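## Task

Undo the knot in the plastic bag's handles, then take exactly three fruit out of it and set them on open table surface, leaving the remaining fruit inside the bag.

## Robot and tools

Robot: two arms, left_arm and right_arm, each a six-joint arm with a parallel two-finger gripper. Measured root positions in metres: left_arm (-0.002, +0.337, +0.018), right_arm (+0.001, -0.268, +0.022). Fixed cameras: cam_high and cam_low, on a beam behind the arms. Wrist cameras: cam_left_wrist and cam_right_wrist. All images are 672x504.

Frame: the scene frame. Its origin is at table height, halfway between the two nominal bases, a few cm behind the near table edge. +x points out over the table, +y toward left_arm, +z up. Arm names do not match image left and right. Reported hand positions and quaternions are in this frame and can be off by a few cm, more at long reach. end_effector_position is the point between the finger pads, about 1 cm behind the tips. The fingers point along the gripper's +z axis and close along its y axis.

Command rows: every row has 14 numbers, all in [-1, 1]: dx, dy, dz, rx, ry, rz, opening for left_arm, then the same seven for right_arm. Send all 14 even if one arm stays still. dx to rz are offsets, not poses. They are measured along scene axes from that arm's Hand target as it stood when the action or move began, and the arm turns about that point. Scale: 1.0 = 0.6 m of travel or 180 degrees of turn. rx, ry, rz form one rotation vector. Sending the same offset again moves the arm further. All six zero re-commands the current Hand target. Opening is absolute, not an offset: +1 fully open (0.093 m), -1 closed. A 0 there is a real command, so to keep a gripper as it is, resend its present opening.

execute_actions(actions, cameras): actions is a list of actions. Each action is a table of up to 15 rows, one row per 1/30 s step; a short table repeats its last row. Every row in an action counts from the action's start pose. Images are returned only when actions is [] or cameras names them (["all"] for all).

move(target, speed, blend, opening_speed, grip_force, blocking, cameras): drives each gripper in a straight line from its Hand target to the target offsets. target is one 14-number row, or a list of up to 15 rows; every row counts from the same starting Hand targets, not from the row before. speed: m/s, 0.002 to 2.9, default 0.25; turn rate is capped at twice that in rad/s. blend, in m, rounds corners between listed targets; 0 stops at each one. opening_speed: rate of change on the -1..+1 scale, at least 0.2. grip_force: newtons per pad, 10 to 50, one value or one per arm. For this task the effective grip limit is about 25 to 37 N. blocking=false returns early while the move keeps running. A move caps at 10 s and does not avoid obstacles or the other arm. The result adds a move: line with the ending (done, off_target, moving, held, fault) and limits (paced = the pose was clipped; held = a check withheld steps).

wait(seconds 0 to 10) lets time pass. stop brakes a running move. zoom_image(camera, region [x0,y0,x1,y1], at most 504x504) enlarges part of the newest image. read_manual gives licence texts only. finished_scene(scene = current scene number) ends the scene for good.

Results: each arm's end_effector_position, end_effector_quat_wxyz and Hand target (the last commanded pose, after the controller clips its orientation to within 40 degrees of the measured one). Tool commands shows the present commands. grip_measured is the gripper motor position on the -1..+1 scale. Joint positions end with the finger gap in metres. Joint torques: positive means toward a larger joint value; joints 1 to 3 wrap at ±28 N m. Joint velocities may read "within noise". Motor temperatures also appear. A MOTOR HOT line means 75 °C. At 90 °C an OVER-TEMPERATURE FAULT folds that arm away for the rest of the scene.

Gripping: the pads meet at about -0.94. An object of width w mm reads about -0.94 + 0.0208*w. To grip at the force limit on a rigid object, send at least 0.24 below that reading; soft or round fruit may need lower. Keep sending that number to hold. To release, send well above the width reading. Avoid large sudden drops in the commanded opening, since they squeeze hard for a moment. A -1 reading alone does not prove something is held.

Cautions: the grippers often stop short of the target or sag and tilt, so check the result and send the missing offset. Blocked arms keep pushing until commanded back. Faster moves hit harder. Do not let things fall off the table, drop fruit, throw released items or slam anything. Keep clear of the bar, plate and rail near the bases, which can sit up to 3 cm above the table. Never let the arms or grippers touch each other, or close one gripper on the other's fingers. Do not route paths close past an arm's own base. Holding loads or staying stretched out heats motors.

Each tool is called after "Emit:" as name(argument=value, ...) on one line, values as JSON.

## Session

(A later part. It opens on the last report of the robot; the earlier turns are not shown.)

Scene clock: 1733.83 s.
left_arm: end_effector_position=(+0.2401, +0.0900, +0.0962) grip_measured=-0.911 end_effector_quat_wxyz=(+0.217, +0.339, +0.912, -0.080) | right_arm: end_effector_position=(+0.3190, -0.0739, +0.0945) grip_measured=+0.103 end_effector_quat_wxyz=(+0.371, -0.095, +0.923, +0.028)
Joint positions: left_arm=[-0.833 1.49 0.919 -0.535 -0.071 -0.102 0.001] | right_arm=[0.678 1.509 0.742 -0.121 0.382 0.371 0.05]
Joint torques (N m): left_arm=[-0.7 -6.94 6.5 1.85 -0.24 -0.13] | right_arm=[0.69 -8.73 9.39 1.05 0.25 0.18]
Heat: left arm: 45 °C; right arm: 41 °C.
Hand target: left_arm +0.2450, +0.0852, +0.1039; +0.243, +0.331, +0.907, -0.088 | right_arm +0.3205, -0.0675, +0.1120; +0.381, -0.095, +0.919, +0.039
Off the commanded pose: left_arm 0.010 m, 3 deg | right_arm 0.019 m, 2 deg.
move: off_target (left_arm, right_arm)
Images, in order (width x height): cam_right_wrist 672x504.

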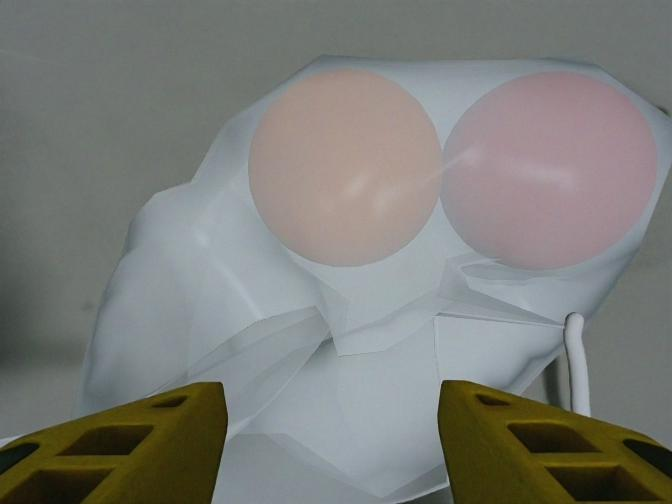

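Emit:
move(target=[0,0,0,0,0,0,-1, -0.06,-0.03,0.14,-0.035,0.10,0.01,0.1], speed=0.12, cameras=["cam_right_wrist", "cam_low", "cam_high"])

Emit:
zoom_image(camera="cam_right_wrist", region=[60, 0, 460, 300])

Emit:
zoom_image(camera="cam_low", region=[260, 210, 420, 330])

Emit:
zoom_image(camera="cam_high", region=[300, 160, 430, 270])

Scene clock: 1748.47 s.
left_arm: end_effector_position=(+0.2402, +0.0899, +0.0963) grip_measured=-0.911 end_effector_quat_wxyz=(+0.218, +0.339, +0.912, -0.080) | right_arm: end_effector_position=(+0.2835, -0.0859, +0.1928) grip_measured=+0.103 end_effector_quat_wxyz=(+0.234, -0.129, +0.964, +0.006)
Joint positions: left_arm=[-0.833 1.49 0.919 -0.534 -0.071 -0.102 0.001] | right_arm=[0.67 1.451 1.258 -0.973 0.262 0.389 0.05]
Joint torques (N m): left_arm=[-0.68 -6.93 6.41 1.84 -0.25 -0.11] | right_arm=[-1.17 -4.72 9.58 0.74 0.05 0.2]
Heat: left arm: 44 °C; right arm: 43 °C.
Hand target: left_arm +0.2450, +0.0851, +0.1039; +0.244, +0.331, +0.907, -0.088 | right_arm +0.2845, -0.0855, +0.1960; +0.226, -0.123, +0.966, +0.009
Off the commanded pose: left_arm 0.010 m, 3 deg | right_arm 0.003 m, 1 deg.
move: off_target (left_arm)
Images, in order (width x height): cam_high 672x504, cam_low 672x504, cam_right_wrist 672x504.

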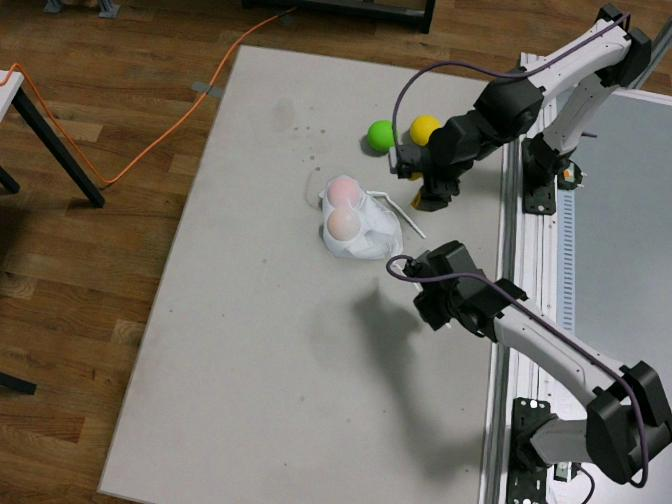

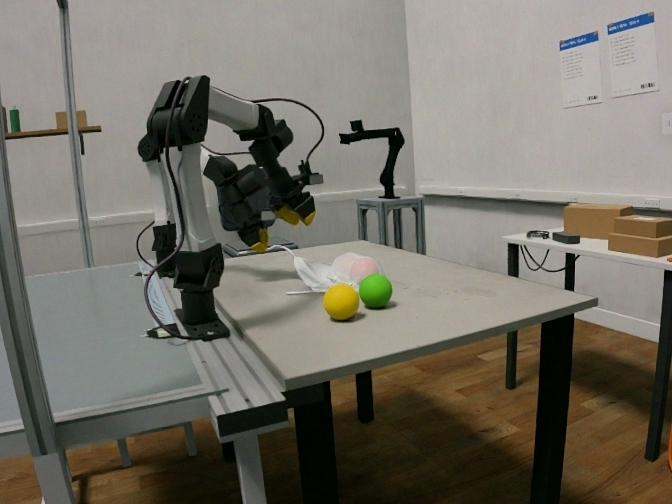

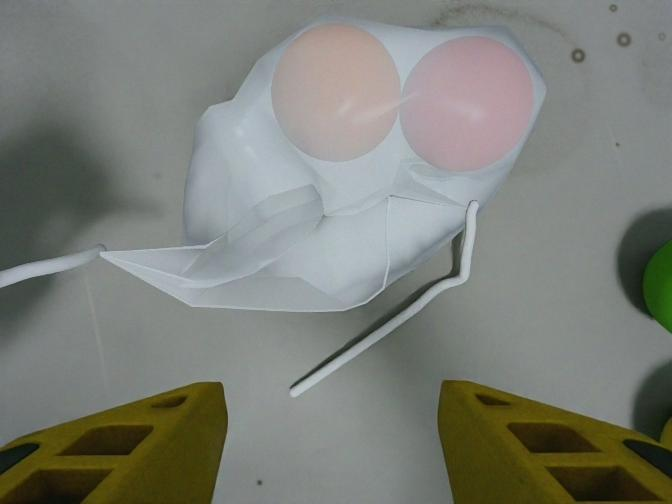

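Scaled by 1.260 from the camera's 672x504 image, which has a finer 960x720 frame.

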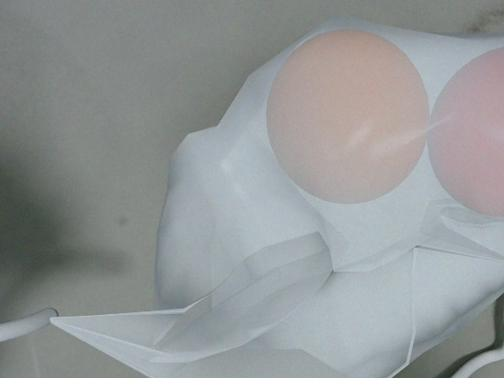

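Scaled by 3.150 from the camera's 672x504 image, which has a finer 960x720 frame.

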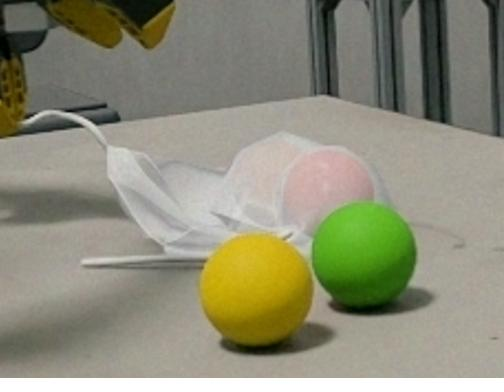

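Scaled by 3.877 from the camera's 672x504 image, which has a finer 960x720 frame.

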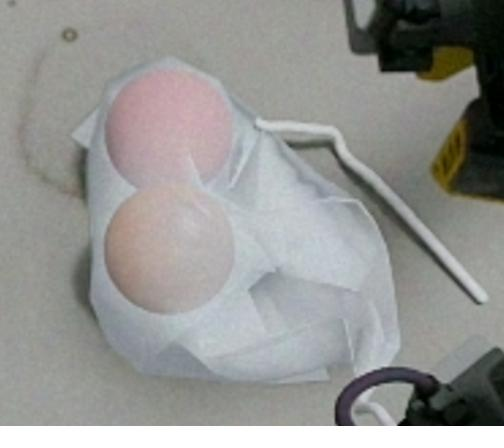

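Emit:
move(target=[0,0,0,0,0,0,-1, 0.0575,0.0342,-0.19,0.0371,-0.0991,0.002,0.1], speed=0.1, cameras=["cam_right_wrist"])

Emit:
zoom_image(camera="cam_right_wrist", region=[100, 200, 520, 504])

Scene clock: 1765.70 s.
left_arm: end_effector_position=(+0.2402, +0.0899, +0.0963) grip_measured=-0.911 end_effector_quat_wxyz=(+0.218, +0.339, +0.912, -0.080) | right_arm: end_effector_position=(+0.3194, -0.0680, +0.0872) grip_measured=+0.103 end_effector_quat_wxyz=(+0.375, -0.106, +0.920, +0.049)
Joint positions: left_arm=[-0.833 1.49 0.919 -0.534 -0.071 -0.102 0.001] | right_arm=[0.67 1.523 0.706 -0.038 0.338 0.349 0.05]
Joint torques (N m): left_arm=[-0.7 -6.91 6.49 1.85 -0.24 -0.14] | right_arm=[0.76 -4.66 5.44 1.74 0.32 0.02]
Heat: left arm: 43 °C; right arm: 44 °C.
Hand target: left_arm +0.2450, +0.0851, +0.1039; +0.244, +0.331, +0.907, -0.088 | right_arm +0.3190, -0.0650, +0.0820; +0.380, -0.113, +0.917, +0.046
Off the commanded pose: left_arm 0.010 m, 3 deg | right_arm 0.006 m, 1 deg.
move: off_target (left_arm)
Images, in order (width x height): cam_right_wrist 672x504.

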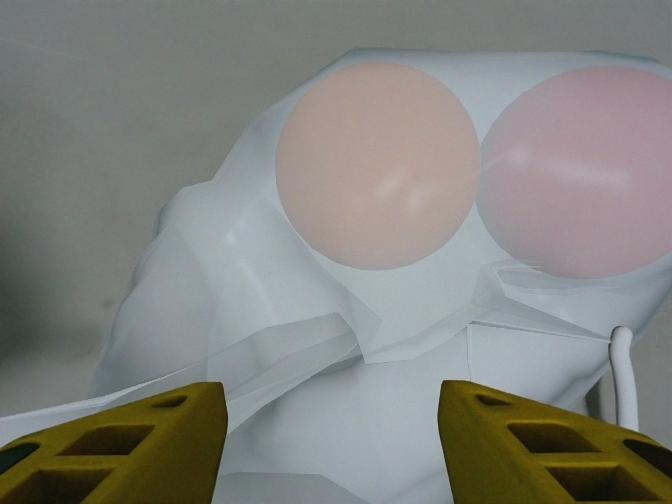

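Scaled by 1.200 from the camera's 672x504 image, which has a finer 960x720 frame.

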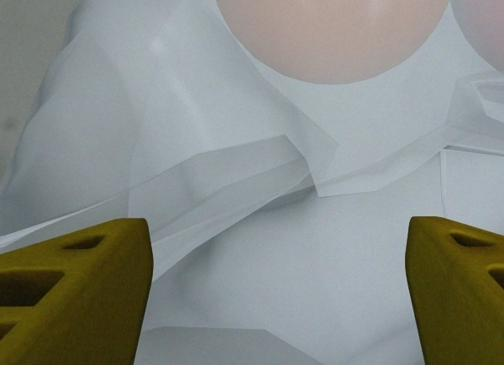

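Emit:
move(target=[0,0,0,0,0,0,-1, 0.0,0.0,-0.0933,0,0,0,0.1], speed=0.05, cameras=["cam_right_wrist"])

Emit:
zoom_image(camera="cam_right_wrist", region=[100, 200, 520, 504])

Scene clock: 1775.77 s.
left_arm: end_effector_position=(+0.2402, +0.0899, +0.0963) grip_measured=-0.911 end_effector_quat_wxyz=(+0.218, +0.339, +0.912, -0.080) | right_arm: end_effector_position=(+0.3205, -0.0659, +0.0314) grip_measured=+0.103 end_effector_quat_wxyz=(+0.377, -0.107, +0.919, +0.049)
Joint positions: left_arm=[-0.833 1.49 0.919 -0.534 -0.071 -0.102 0.001] | right_arm=[0.67 1.708 0.604 0.254 0.34 0.345 0.05]
Joint torques (N m): left_arm=[-0.76 -6.93 6.45 1.85 -0.24 -0.11] | right_arm=[0.21 -5.37 4.48 1.75 0.28 0.05]
Heat: left arm: 43 °C; right arm: 42 °C.
Hand target: left_arm +0.2450, +0.0851, +0.1039; +0.244, +0.331, +0.907, -0.088 | right_arm +0.3190, -0.0649, +0.0261; +0.380, -0.113, +0.917, +0.047
Off the commanded pose: left_arm 0.010 m, 3 deg | right_arm 0.006 m, 1 deg.
move: off_target (left_arm)
Images, in order (width x height): cam_right_wrist 672x504.

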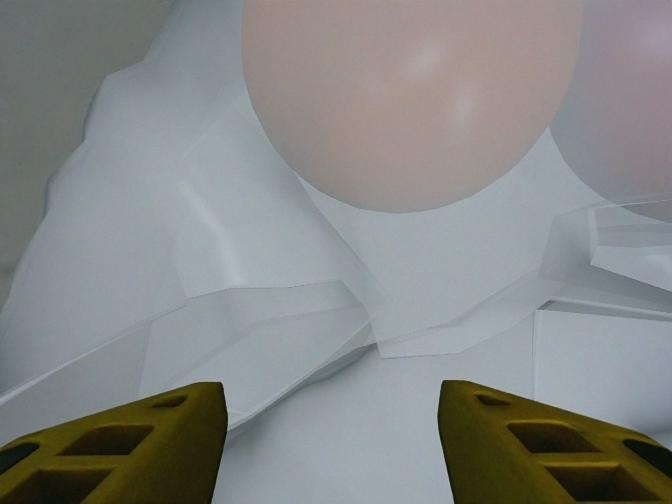

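Scaled by 1.200 from the camera's 672x504 image, which has a finer 960x720 frame.

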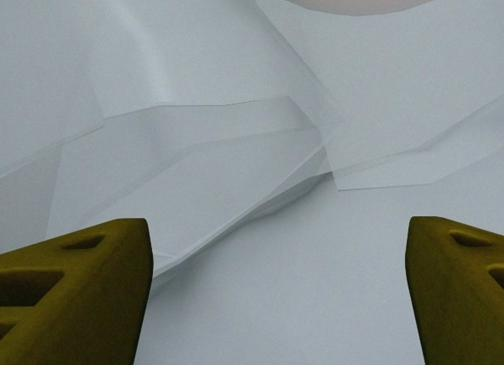

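Emit:
move(target=[[0,0,0,0,0,0,-1, 0.0,0.0,0.12,0,0,0,0.1],[0,0,0,0,0,0,-1, 0.0417,0.0232,0.115,-0.049,0.1596,0.0323,-0.88]], speed=0.08, blend=[0.02, 0], opening_speed=1.0, cameras=["cam_right_wrist"])

Emit:
zoom_image(camera="cam_right_wrist", region=[100, 200, 520, 504])

Scene clock: 1808.90 s.
left_arm: end_effector_position=(+0.2402, +0.0899, +0.0963) grip_measured=-0.911 end_effector_quat_wxyz=(+0.218, +0.339, +0.912, -0.080) | right_arm: end_effector_position=(+0.3413, -0.0523, +0.0955) grip_measured=-0.877 end_effector_quat_wxyz=(+0.137, -0.169, +0.976, +0.021)
Joint positions: left_arm=[-0.833 1.49 0.919 -0.534 -0.071 -0.102 0.001] | right_arm=[0.567 1.859 1.374 -0.824 0.099 0.251 0.003]
Joint torques (N m): left_arm=[-0.7 -6.84 6.31 1.82 -0.24 -0.12] | right_arm=[-0.94 -7.36 9.2 0.51 -0.04 0.04]
Heat: left arm: 42 °C; right arm: 41 °C.
Hand target: left_arm +0.2450, +0.0851, +0.1039; +0.244, +0.331, +0.907, -0.088 | right_arm +0.3440, -0.0511, +0.0950; +0.128, -0.172, +0.977, +0.022
Off the commanded pose: left_arm 0.010 m, 3 deg | right_arm 0.003 m, 1 deg.
move: off_target (left_arm)
Images, in order (width x height): cam_right_wrist 672x504.

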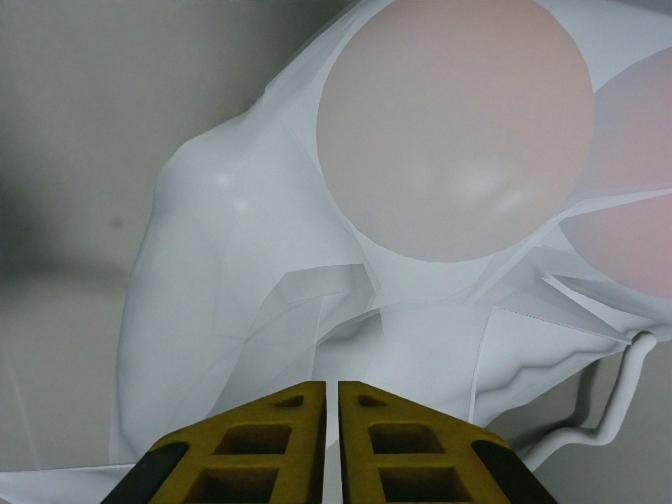

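Scaled by 1.200 from the camera's 672x504 image, which has a finer 960x720 frame.

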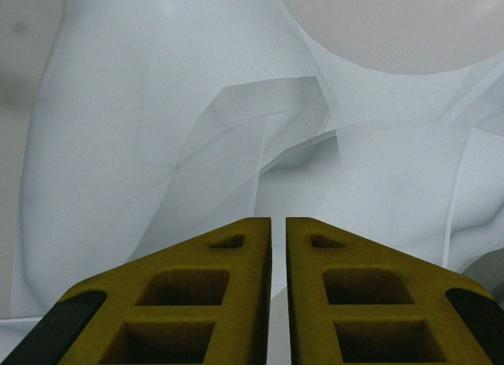

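Emit:
zoom_image(camera="cam_right_wrist", region=[190, 240, 420, 400])

Scaled by 2.191 from the camera's 672x504 image, which has a finer 960x720 frame.

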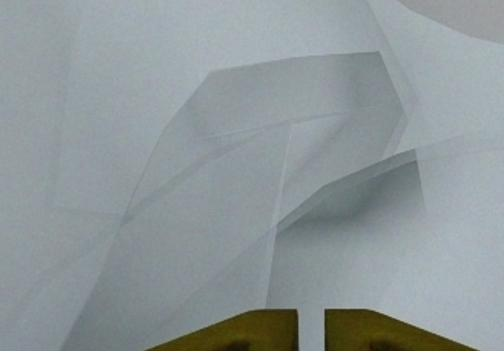

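Emit:
execute_actions(actions=[], cameras=["cam_low", "cam_high", "cam_left_wrist"])

Emit:
zoom_image(camera="cam_low", region=[280, 235, 390, 310])

Emit:
zoom_image(camera="cam_left_wrist", region=[320, 0, 672, 260])

Scene clock: 1842.23 s.
left_arm: end_effector_position=(+0.2402, +0.0899, +0.0963) grip_measured=-0.911 end_effector_quat_wxyz=(+0.218, +0.339, +0.912, -0.080) | right_arm: end_effector_position=(+0.3413, -0.0523, +0.0955) grip_measured=-0.877 end_effector_quat_wxyz=(+0.137, -0.169, +0.976, +0.021)
Joint positions: left_arm=[-0.833 1.49 0.919 -0.534 -0.071 -0.102 0.001] | right_arm=[0.567 1.859 1.374 -0.824 0.099 0.251 0.003]
Joint velocities: within noise
Joint torques (N m): left_arm=[-0.72 -6.93 6.35 1.84 -0.25 -0.11] | right_arm=[-1.03 -7.47 9.28 0.55 -0.06 0.08]
Motor temperatures (°C): left_arm=[22 36 42 40 21 24 23] | right_arm=[24 42 43 31 24 26 24]
Heat: left arm: 42 °C; right arm: 43 °C.
Hand target: left_arm +0.2450, +0.0851, +0.1039; +0.244, +0.331, +0.907, -0.088 | right_arm +0.3440, -0.0511, +0.0950; +0.128, -0.172, +0.977, +0.022
Tool commands: left_gripper/opening=-1.0 right_gripper/opening=-0.88
Off the commanded pose: left_arm 0.010 m, 3 deg | right_arm 0.003 m, 1 deg.
Images, in order (width x height): cam_high 672x504, cam_low 672x504, cam_left_wrist 672x504.

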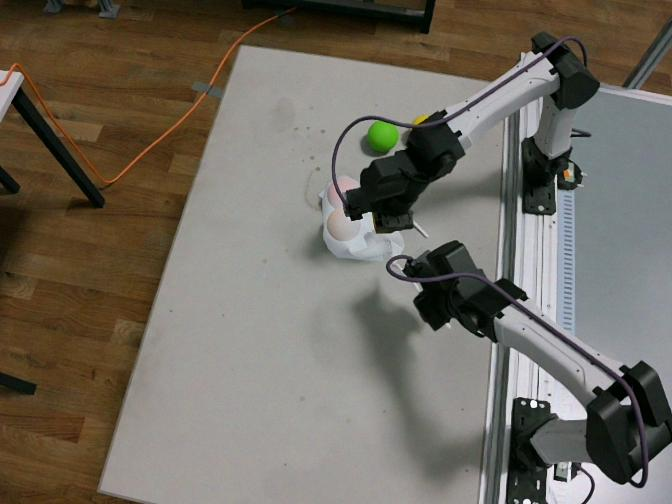

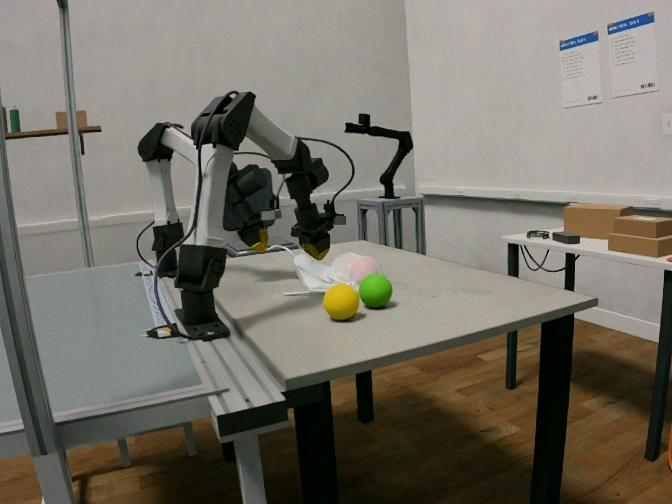

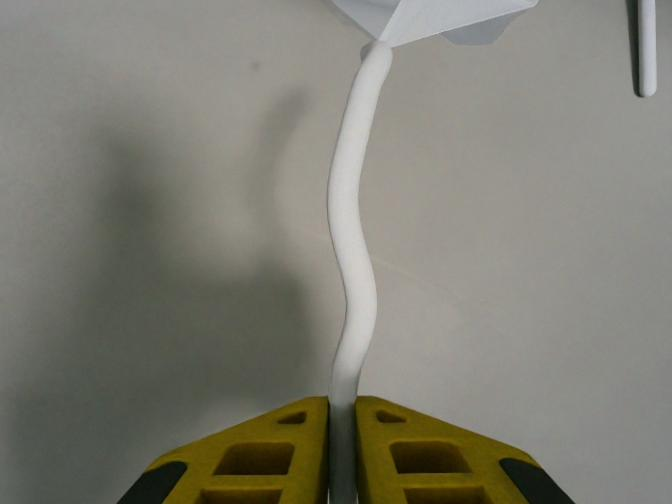

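Scaled by 4.582 from the camera's 672x504 image, which has a finer 960x720 frame.

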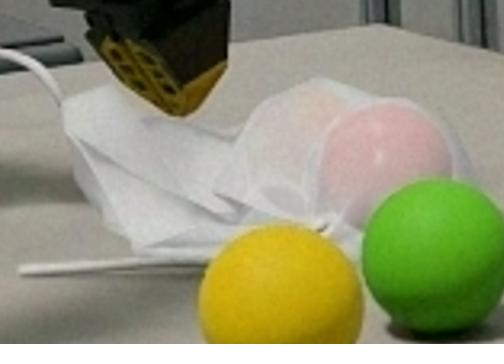

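Scaled by 1.432 from the camera's 672x504 image, which has a finer 960x720 frame.

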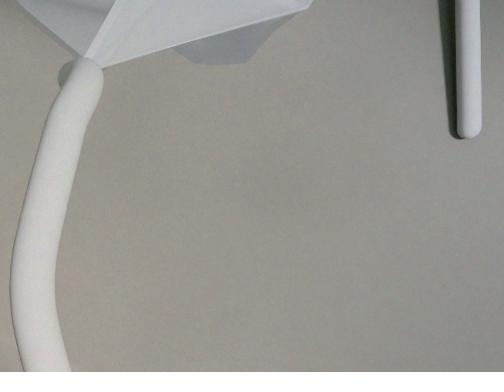

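Emit:
move(target=[[0.0767,0.003,0.045,0,0,0,-1, -0.035,-0.02,0.03,0,0,0,-0.88],[0.0767,0.003,0.045,0,0,0,-1, -0.0567,-0.02,0.0,0.049,-0.1596,-0.0323,0.1]], speed=0.08, blend=[0.02, 0], opening_speed=1.0, cameras=["cam_right_wrist"])

Emit:
zoom_image(camera="cam_right_wrist", region=[0, 200, 420, 504])

Scene clock: 1866.97 s.
left_arm: end_effector_position=(+0.2923, +0.0868, +0.1296) grip_measured=-0.911 end_effector_quat_wxyz=(+0.258, +0.323, +0.906, -0.087) | right_arm: end_effector_position=(+0.3088, -0.0670, +0.0844) grip_measured=+0.097 end_effector_quat_wxyz=(+0.358, -0.120, +0.925, +0.034)
Joint positions: left_arm=[-0.728 1.547 1.071 -0.542 -0.046 -0.028 0.001] | right_arm=[0.699 1.517 0.72 -0.111 0.356 0.354 0.05]
Joint torques (N m): left_arm=[0.08 -5.07 10.4 1.11 0.18 0.2] | right_arm=[0.69 -8.49 5.42 1.64 0.33 0.21]
Heat: left arm: 43 °C; right arm: 43 °C.
Hand target: left_arm +0.2909, +0.0869, +0.1310; +0.244, +0.331, +0.907, -0.088 | right_arm +0.3099, -0.0630, +0.0950; +0.379, -0.113, +0.917, +0.047
Off the commanded pose: left_arm 0.002 m, 2 deg | right_arm 0.011 m, 3 deg.
move: off_target (right_arm); target 2's new opening was sent with right_arm's hand 0.011 m and 3 deg from that target
Images, in order (width x height): cam_right_wrist 672x504.

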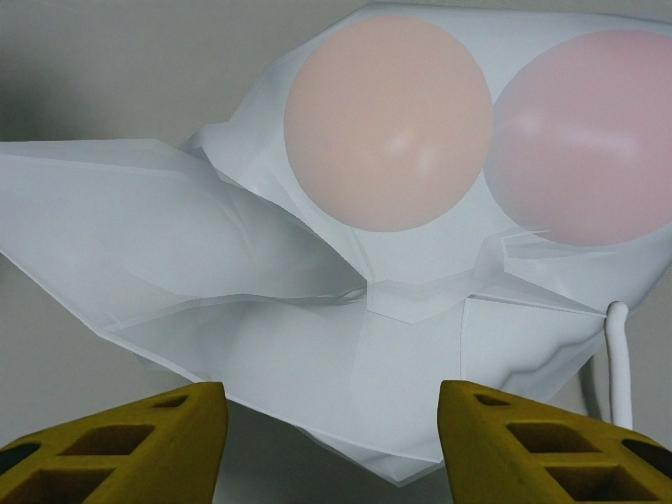

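Scaled by 1.200 from the camera's 672x504 image, which has a finer 960x720 frame.

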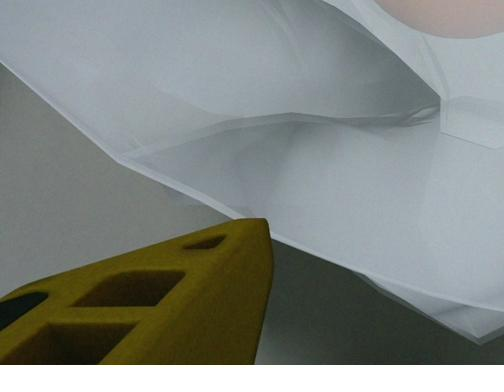

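Emit:
move(target=[0,0,0,0,0,0,-1, 0.0335,0.0217,-0.01,0,0,-0.1056,0.1], speed=0.08, cameras=["cam_right_wrist"])

Emit:
zoom_image(camera="cam_right_wrist", region=[0, 150, 504, 504])

Scene clock: 1894.20 s.
left_arm: end_effector_position=(+0.2923, +0.0868, +0.1296) grip_measured=-0.911 end_effector_quat_wxyz=(+0.258, +0.323, +0.906, -0.087) | right_arm: end_effector_position=(+0.3292, -0.0544, +0.0880) grip_measured=+0.097 end_effector_quat_wxyz=(+0.383, +0.041, +0.923, -0.009)
Joint positions: left_arm=[-0.728 1.547 1.071 -0.542 -0.046 -0.028 0.001] | right_arm=[0.783 1.689 0.905 -0.229 0.603 0.731 0.05]
Joint torques (N m): left_arm=[0.18 -5.11 10.41 1.11 0.18 0.15] | right_arm=[0.84 -5.87 9.06 0.86 0.55 0.2]
Heat: left arm: 46 °C; right arm: 43 °C.
Hand target: left_arm +0.2909, +0.0869, +0.1310; +0.244, +0.331, +0.907, -0.088 | right_arm +0.3301, -0.0500, +0.0890; +0.382, +0.040, +0.923, -0.017
Off the commanded pose: left_arm 0.002 m, 2 deg | right_arm 0.005 m, 1 deg.
move: done
Images, in order (width x height): cam_right_wrist 672x504.

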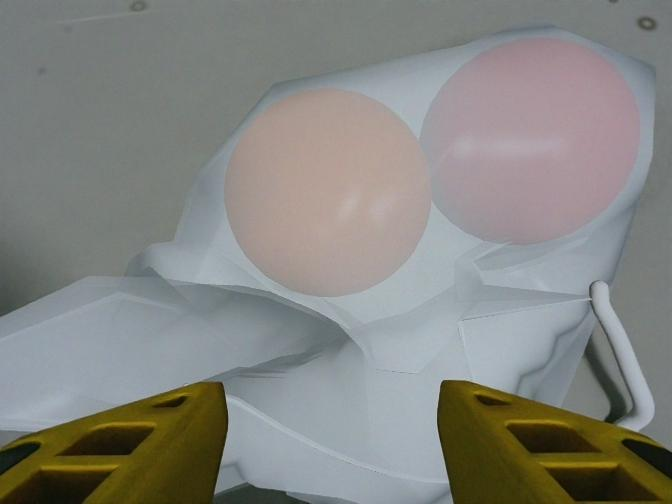

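Scaled by 1.000.

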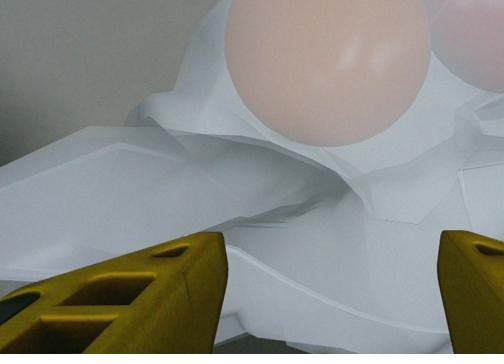

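Emit:
move(target=[[0,0,0,0,0,0,-1, 0.0267,0.0033,-0.0233,0,0,-0.0556,0.1],[0,0,0,0,0,0,-1, 0.0225,0.001,-0.1058,0,0,-0.0556,0.1]], speed=0.06, blend=[0.01, 0], cameras=["cam_right_wrist"])

Emit:
zoom_image(camera="cam_right_wrist", region=[0, 200, 420, 504])

Emit:
zoom_image(camera="cam_right_wrist", region=[300, 250, 600, 504])

Scene clock: 1912.47 s.
left_arm: end_effector_position=(+0.2923, +0.0868, +0.1296) grip_measured=-0.911 end_effector_quat_wxyz=(+0.258, +0.323, +0.906, -0.087) | right_arm: end_effector_position=(+0.3377, -0.0527, +0.0818) grip_measured=+0.097 end_effector_quat_wxyz=(+0.382, +0.076, +0.921, -0.023)
Joint positions: left_arm=[-0.728 1.547 1.071 -0.542 -0.046 -0.028 0.001] | right_arm=[0.783 1.758 0.966 -0.265 0.64 0.81 0.05]
Joint torques (N m): left_arm=[0.2 -5.16 10.35 1.12 0.18 0.18] | right_arm=[-0.43 -8.03 6.26 1.06 0.49 0.09]
Motor temperatures (°C): left_arm=[22 33 47 35 21 24 23] | right_arm=[24 42 44 31 25 26 24]
Heat: left arm: 47 °C; right arm: 44 °C.
Hand target: left_arm +0.2909, +0.0869, +0.1310; +0.244, +0.331, +0.907, -0.088 | right_arm +0.3376, -0.0527, +0.0819; +0.382, +0.075, +0.921, -0.023 (not the last commanded pose)
Off the commanded pose: left_arm 0.002 m, 2 deg | right_arm 0.057 m, 6 deg.
move: held (right_arm; a check stopped the path); path passed 0 of 2 targets; limits=held
pose unreachable (right arm): on one or more control steps of this call, first in action 0 (counted from 0), this arm could not follow its commanded pose, so it was not sent that pose on those steps. It may still have moved: this result reports where it is.
cause: moving toward the commanded pose would bring a part of the arm too close to another arm (this arm's wrist (the part past joint 4) and the left arm's wrist camera, along the way the arms are being sent, or toward where that arm still pushes).
Images, in order (width x height): cam_right_wrist 672x504.

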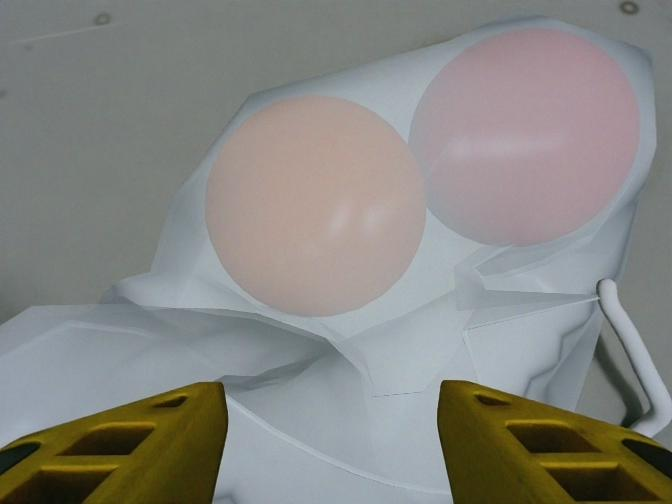

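Scaled by 1.200 from the camera's 672x504 image, which has a finer 960x720 frame.

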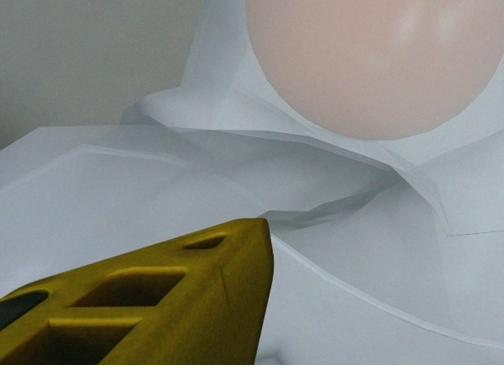

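Scaled by 1.680 from the camera's 672x504 image, which has a finer 960x720 frame.

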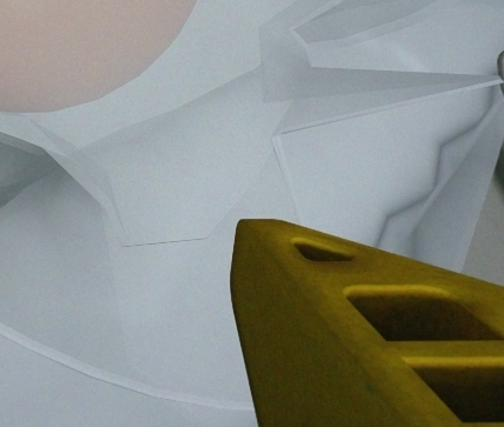

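Emit:
move(target=[0.0,0.0167,0.0,-0.0889,-0.0674,-0.1372,-1, 0,0,0,0,0,0,0.1], speed=0.1, cameras=["cam_right_wrist", "cam_left_wrist", "cam_high"])

Scene clock: 1928.73 s.
left_arm: end_effector_position=(+0.2879, +0.1001, +0.1218) grip_measured=-0.911 end_effector_quat_wxyz=(+0.330, +0.481, +0.781, -0.221) | right_arm: end_effector_position=(+0.3377, -0.0527, +0.0818) grip_measured=+0.097 end_effector_quat_wxyz=(+0.382, +0.076, +0.921, -0.023)
Joint positions: left_arm=[-0.495 1.45 0.807 -0.22 0.441 0.448 0.001] | right_arm=[0.783 1.758 0.966 -0.265 0.64 0.81 0.05]
Joint torques (N m): left_arm=[0.23 -6.39 6.39 2.19 0.62 0.18] | right_arm=[-0.29 -8.02 6.22 1.02 0.46 0.11]
Heat: left arm: 47 °C; right arm: 43 °C.
Hand target: left_arm +0.2910, +0.0970, +0.1310; +0.356, +0.487, +0.765, -0.227 | right_arm +0.3376, -0.0527, +0.0819; +0.382, +0.075, +0.921, -0.023
Off the commanded pose: left_arm 0.010 m, 4 deg | right_arm 0.000 m, 0 deg.
move: off_target (left_arm)
Images, in order (width x height): cam_high 672x504, cam_left_wrist 672x504, cam_right_wrist 672x504.

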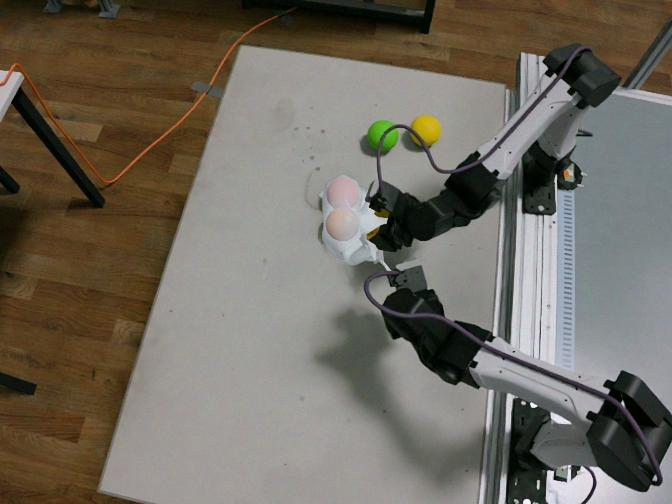

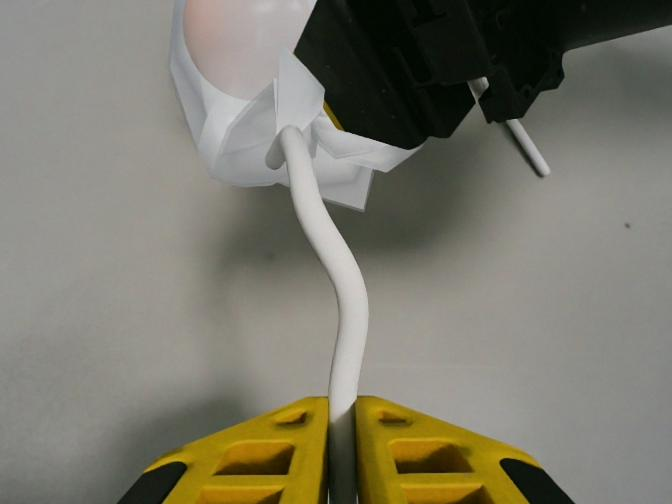

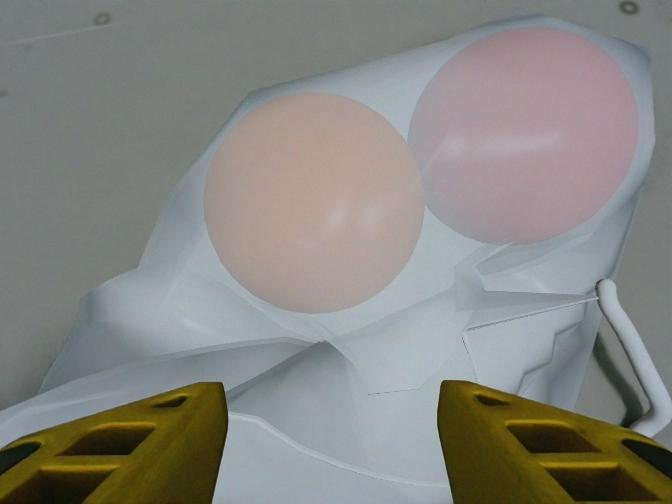

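Emit:
move(target=[0.0058,-0.03,0.0183,0,0,0,-1, 0,0,0,0,0,0,0.1], speed=0.06, cameras=["cam_right_wrist"])

Emit:
zoom_image(camera="cam_right_wrist", region=[0, 200, 504, 504])

Scene clock: 1933.43 s.
left_arm: end_effector_position=(+0.2838, +0.0863, +0.1305) grip_measured=-0.911 end_effector_quat_wxyz=(+0.335, +0.491, +0.771, -0.229) | right_arm: end_effector_position=(+0.3377, -0.0527, +0.0818) grip_measured=+0.097 end_effector_quat_wxyz=(+0.382, +0.076, +0.921, -0.023)
Joint positions: left_arm=[-0.533 1.45 0.829 -0.22 0.442 0.434 0.001] | right_arm=[0.783 1.758 0.966 -0.265 0.64 0.81 0.05]
Joint torques (N m): left_arm=[-0.7 -4.52 10.14 2.07 0.17 -0.1] | right_arm=[-0.35 -8.09 6.27 1.05 0.46 0.09]
Heat: left arm: 47 °C; right arm: 43 °C.
Hand target: left_arm +0.2945, +0.0790, +0.1420; +0.356, +0.487, +0.765, -0.227 | right_arm +0.3376, -0.0527, +0.0819; +0.382, +0.075, +0.921, -0.023
Off the commanded pose: left_arm 0.017 m, 3 deg | right_arm 0.000 m, 0 deg.
move: off_target (left_arm)
Images, in order (width x height): cam_right_wrist 672x504.

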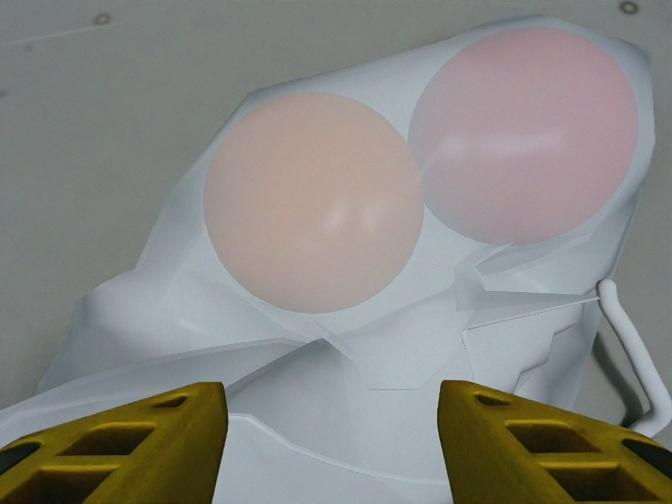

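Scaled by 1.000.

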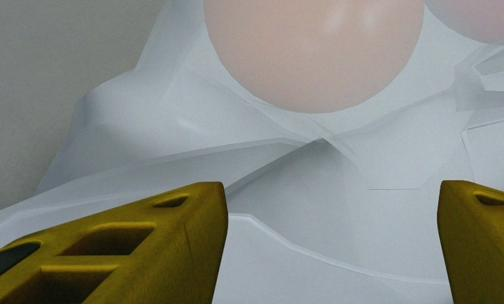

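Emit:
move(target=[0.02,-0.008,0.0,0,0,0,-1, 0,0,0,0,0,0,0.1], speed=0.06, cameras=["cam_right_wrist"])

Emit:
zoom_image(camera="cam_right_wrist", region=[0, 200, 504, 504])

Scene clock: 1939.47 s.
left_arm: end_effector_position=(+0.2937, +0.0804, +0.1303) grip_measured=-0.911 end_effector_quat_wxyz=(+0.333, +0.490, +0.772, -0.230) | right_arm: end_effector_position=(+0.3377, -0.0527, +0.0818) grip_measured=+0.097 end_effector_quat_wxyz=(+0.382, +0.076, +0.921, -0.023)
Joint positions: left_arm=[-0.533 1.498 0.873 -0.22 0.442 0.433 0.001] | right_arm=[0.783 1.758 0.966 -0.265 0.64 0.81 0.05]
Joint torques (N m): left_arm=[-0.18 -4.72 10.28 2.05 0.23 -0.06] | right_arm=[-0.23 -8.01 6.3 1.05 0.47 0.09]
Heat: left arm: 48 °C; right arm: 43 °C.
Hand target: left_arm +0.3065, +0.0742, +0.1420; +0.356, +0.487, +0.765, -0.227 | right_arm +0.3376, -0.0527, +0.0819; +0.382, +0.075, +0.921, -0.023
Off the commanded pose: left_arm 0.018 m, 3 deg | right_arm 0.000 m, 0 deg.
move: off_target (left_arm)
Images, in order (width x height): cam_right_wrist 672x504.

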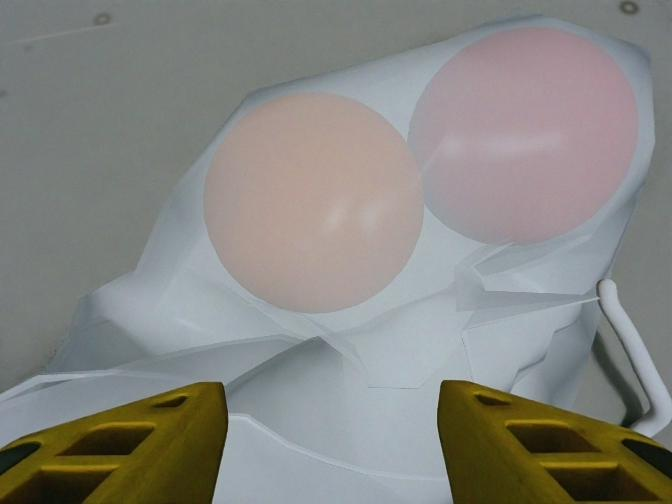

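Scaled by 1.000.

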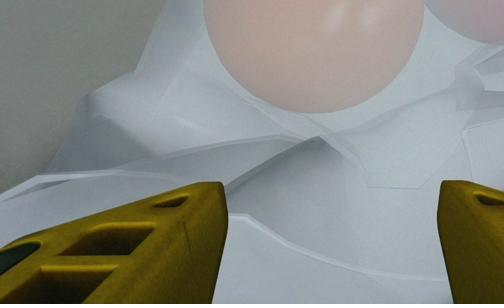

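Emit:
move(target=[0,0,0,0,0,0,-1, 0.003,0.0,-0.095,0,0,-0.0389,0.1], speed=0.05, cameras=["cam_right_wrist"])

Emit:
zoom_image(camera="cam_right_wrist", region=[0, 200, 504, 504])

Scene clock: 1948.33 s.
left_arm: end_effector_position=(+0.2937, +0.0804, +0.1303) grip_measured=-0.911 end_effector_quat_wxyz=(+0.333, +0.490, +0.772, -0.230) | right_arm: end_effector_position=(+0.3377, -0.0527, +0.0818) grip_measured=+0.097 end_effector_quat_wxyz=(+0.382, +0.076, +0.921, -0.023)
Joint positions: left_arm=[-0.533 1.498 0.873 -0.22 0.442 0.433 0.001] | right_arm=[0.783 1.758 0.966 -0.265 0.64 0.811 0.05]
Joint torques (N m): left_arm=[-0.17 -4.67 10.33 2.09 0.22 -0.03] | right_arm=[-0.35 -8.02 6.38 1.05 0.46 0.13]
Motor temperatures (°C): left_arm=[22 32 49 40 21 24 23] | right_arm=[24 44 42 31 25 26 24]
Heat: left arm: 49 °C; right arm: 44 °C.
Hand target: left_arm +0.3065, +0.0742, +0.1420; +0.356, +0.487, +0.765, -0.227 | right_arm +0.3377, -0.0527, +0.0818; +0.382, +0.076, +0.921, -0.023 (not the last commanded pose)
Off the commanded pose: left_arm 0.018 m, 3 deg | right_arm 0.057 m, 7 deg.
move: held (right_arm; a check stopped the path), off_target (left_arm); limits=held
pose unreachable (right arm): on one or more control steps of this call, first in action 0 (counted from 0), this arm could not follow its commanded pose, so it was not sent that pose on those steps. It may still have moved: this result reports where it is.
cause: moving toward the commanded pose would bring a part of the arm too close to another arm (this arm's wrist (the part past joint 4) and the left arm's wrist camera, 3 mm apart when this arm was first held).
Images, in order (width x height): cam_right_wrist 672x504.

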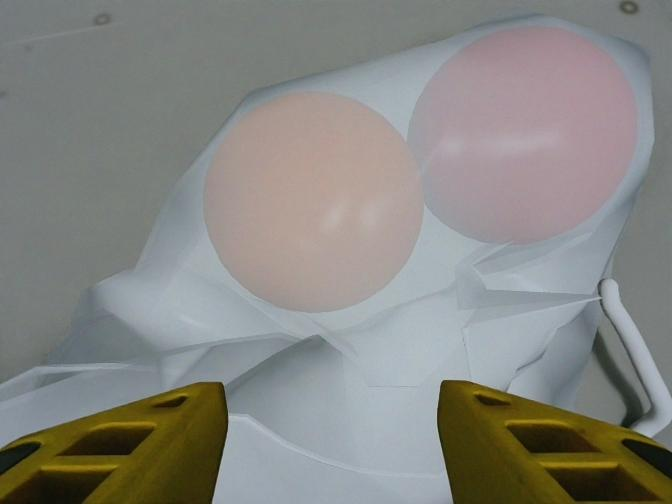

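Scaled by 1.000.

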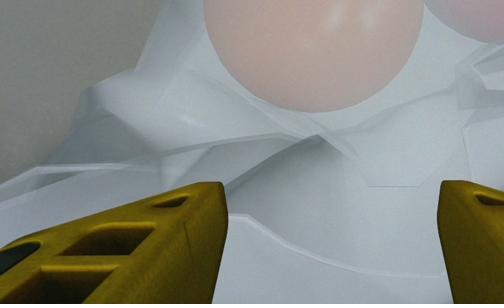

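Emit:
move(target=[[0,0,0,0,0,0,-1, 0.003,0.0037,-0.0113,0,0,0.0833,-0.524],[0,0,0,0,0,0,-1, 0.003,0.0032,-0.0938,0,0,0.0833,-0.524]], speed=0.05, opening_speed=1.0, cameras=["cam_right_wrist"])

Emit:
zoom_image(camera="cam_right_wrist", region=[100, 180, 560, 504])

Scene clock: 1968.23 s.
left_arm: end_effector_position=(+0.2937, +0.0804, +0.1303) grip_measured=-0.911 end_effector_quat_wxyz=(+0.333, +0.490, +0.772, -0.230) | right_arm: end_effector_position=(+0.3405, -0.0494, +0.0348) grip_measured=-0.521 end_effector_quat_wxyz=(+0.387, -0.040, +0.921, +0.025)
Joint positions: left_arm=[-0.533 1.498 0.873 -0.22 0.442 0.433 0.001] | right_arm=[0.718 1.81 0.753 0.165 0.466 0.499 0.02]
Joint torques (N m): left_arm=[-0.23 -4.7 10.32 2.08 0.22 -0.08] | right_arm=[-0.91 -6.22 4.36 1.62 0.16 0.04]
Heat: left arm: 51 °C; right arm: 44 °C.
Hand target: left_arm +0.3065, +0.0742, +0.1420; +0.356, +0.487, +0.765, -0.227 | right_arm +0.3394, -0.0507, +0.0255; +0.382, -0.045, +0.923, +0.027
Off the commanded pose: left_arm 0.018 m, 3 deg | right_arm 0.009 m, 1 deg.
move: off_target (left_arm)
Images, in order (width x height): cam_right_wrist 672x504.

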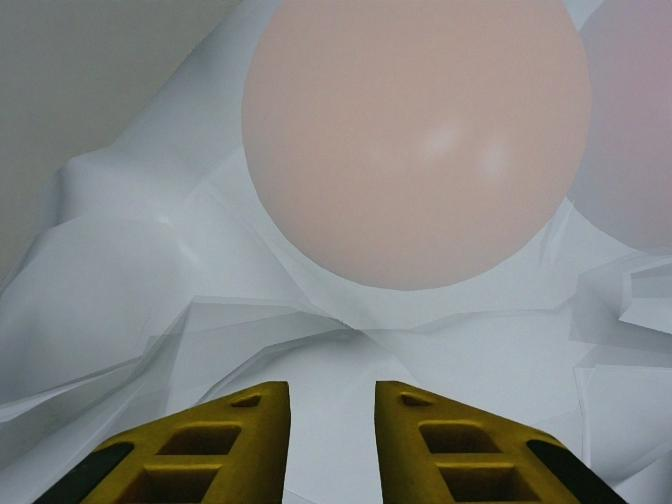

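Scaled by 1.096 from the camera's 672x504 image, which has a finer 960x720 frame.

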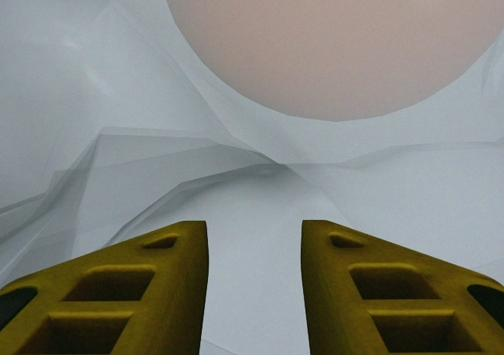

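Emit:
move(target=[0,0,0,0,0,0,-1, 0.035,-0.008,-0.006,0,0,0,-0.524], speed=0.04, cameras=["cam_right_wrist"])

Emit:
zoom_image(camera="cam_right_wrist", region=[100, 180, 560, 504])

Scene clock: 1976.20 s.
left_arm: end_effector_position=(+0.2937, +0.0804, +0.1303) grip_measured=-0.911 end_effector_quat_wxyz=(+0.333, +0.490, +0.772, -0.230) | right_arm: end_effector_position=(+0.3596, -0.0584, +0.0314) grip_measured=-0.521 end_effector_quat_wxyz=(+0.395, -0.034, +0.917, +0.026)
Joint positions: left_arm=[-0.533 1.498 0.873 -0.22 0.442 0.433 0.001] | right_arm=[0.659 1.848 0.763 0.233 0.44 0.452 0.02]
Joint torques (N m): left_arm=[-0.18 -4.7 10.3 2.08 0.22 -0.04] | right_arm=[-1.01 -5.68 7.1 1.31 0.02 -0.01]
Heat: left arm: 52 °C; right arm: 43 °C.
Hand target: left_arm +0.3065, +0.0742, +0.1420; +0.356, +0.487, +0.765, -0.227 | right_arm +0.3604, -0.0556, +0.0219; +0.382, -0.045, +0.923, +0.027
Off the commanded pose: left_arm 0.018 m, 3 deg | right_arm 0.010 m, 2 deg.
move: off_target (left_arm)
Images, in order (width x height): cam_right_wrist 672x504.

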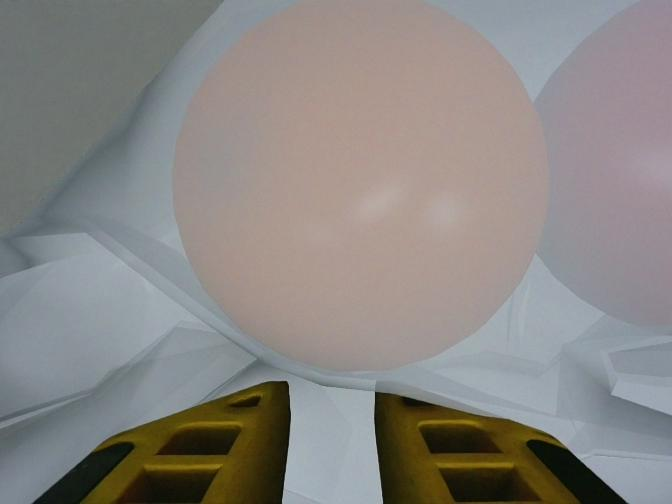

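Scaled by 1.096 from the camera's 672x504 image, which has a finer 960x720 frame.

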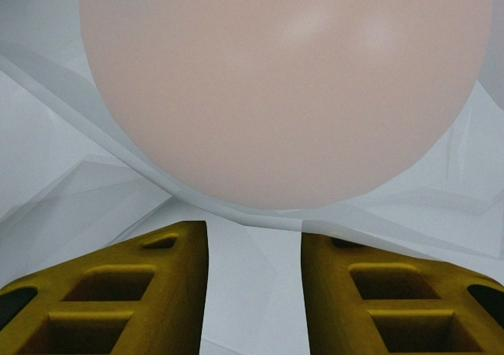

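Emit:
move(target=[0,0,0,0,0,0,-1, -0.003,-0.006,-0.004,0,0,0,1.0], speed=0.02, opening_speed=0.6, cameras=["cam_right_wrist"])

Emit:
zoom_image(camera="cam_right_wrist", region=[0, 180, 336, 504])

Emit:
zoom_image(camera="cam_right_wrist", region=[336, 180, 672, 504])

Scene clock: 1986.43 s.
left_arm: end_effector_position=(+0.2937, +0.0804, +0.1303) grip_measured=-0.911 end_effector_quat_wxyz=(+0.333, +0.490, +0.772, -0.230) | right_arm: end_effector_position=(+0.3606, -0.0579, +0.0315) grip_measured=+1.000 end_effector_quat_wxyz=(+0.395, -0.037, +0.918, +0.030)
Joint positions: left_arm=[-0.533 1.498 0.873 -0.22 0.442 0.433 0.001] | right_arm=[0.654 1.848 0.763 0.238 0.427 0.444 0.093]
Joint torques (N m): left_arm=[-0.14 -4.75 10.3 2.05 0.23 -0.05] | right_arm=[-0.96 -5.82 5.48 1.43 0.08 0.04]
Heat: left arm: 52 °C; right arm: 42 °C.
Hand target: left_arm +0.3065, +0.0742, +0.1420; +0.356, +0.487, +0.765, -0.227 | right_arm +0.3586, -0.0592, +0.0195; +0.382, -0.045, +0.923, +0.027
Off the commanded pose: left_arm 0.018 m, 3 deg | right_arm 0.012 m, 2 deg.
move: off_target (left_arm, right_arm)
Images, in order (width x height): cam_right_wrist 672x504.

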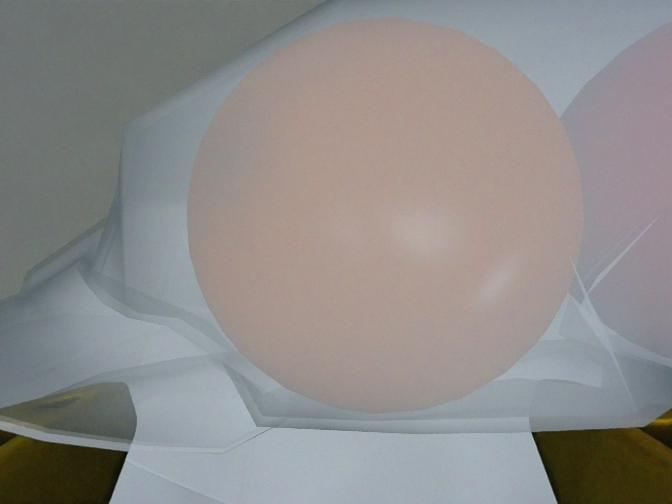

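Scaled by 1.500 from the camera's 672x504 image, which has a finer 960x720 frame.

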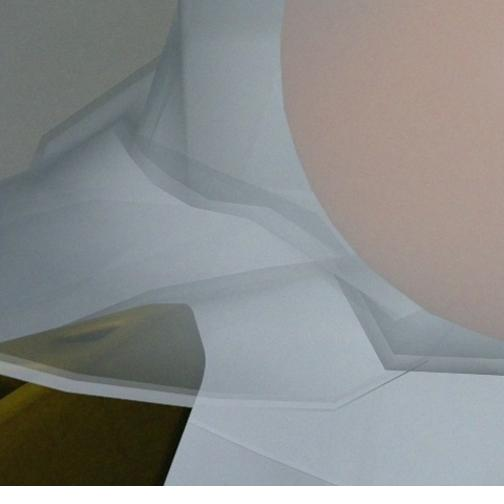

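Scaled by 1.500 from the camera's 672x504 image, which has a finer 960x720 frame.

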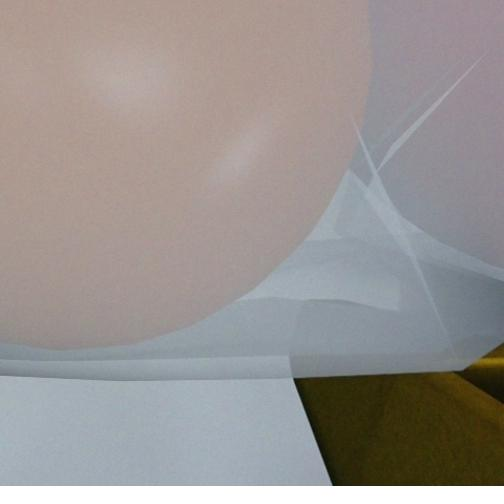

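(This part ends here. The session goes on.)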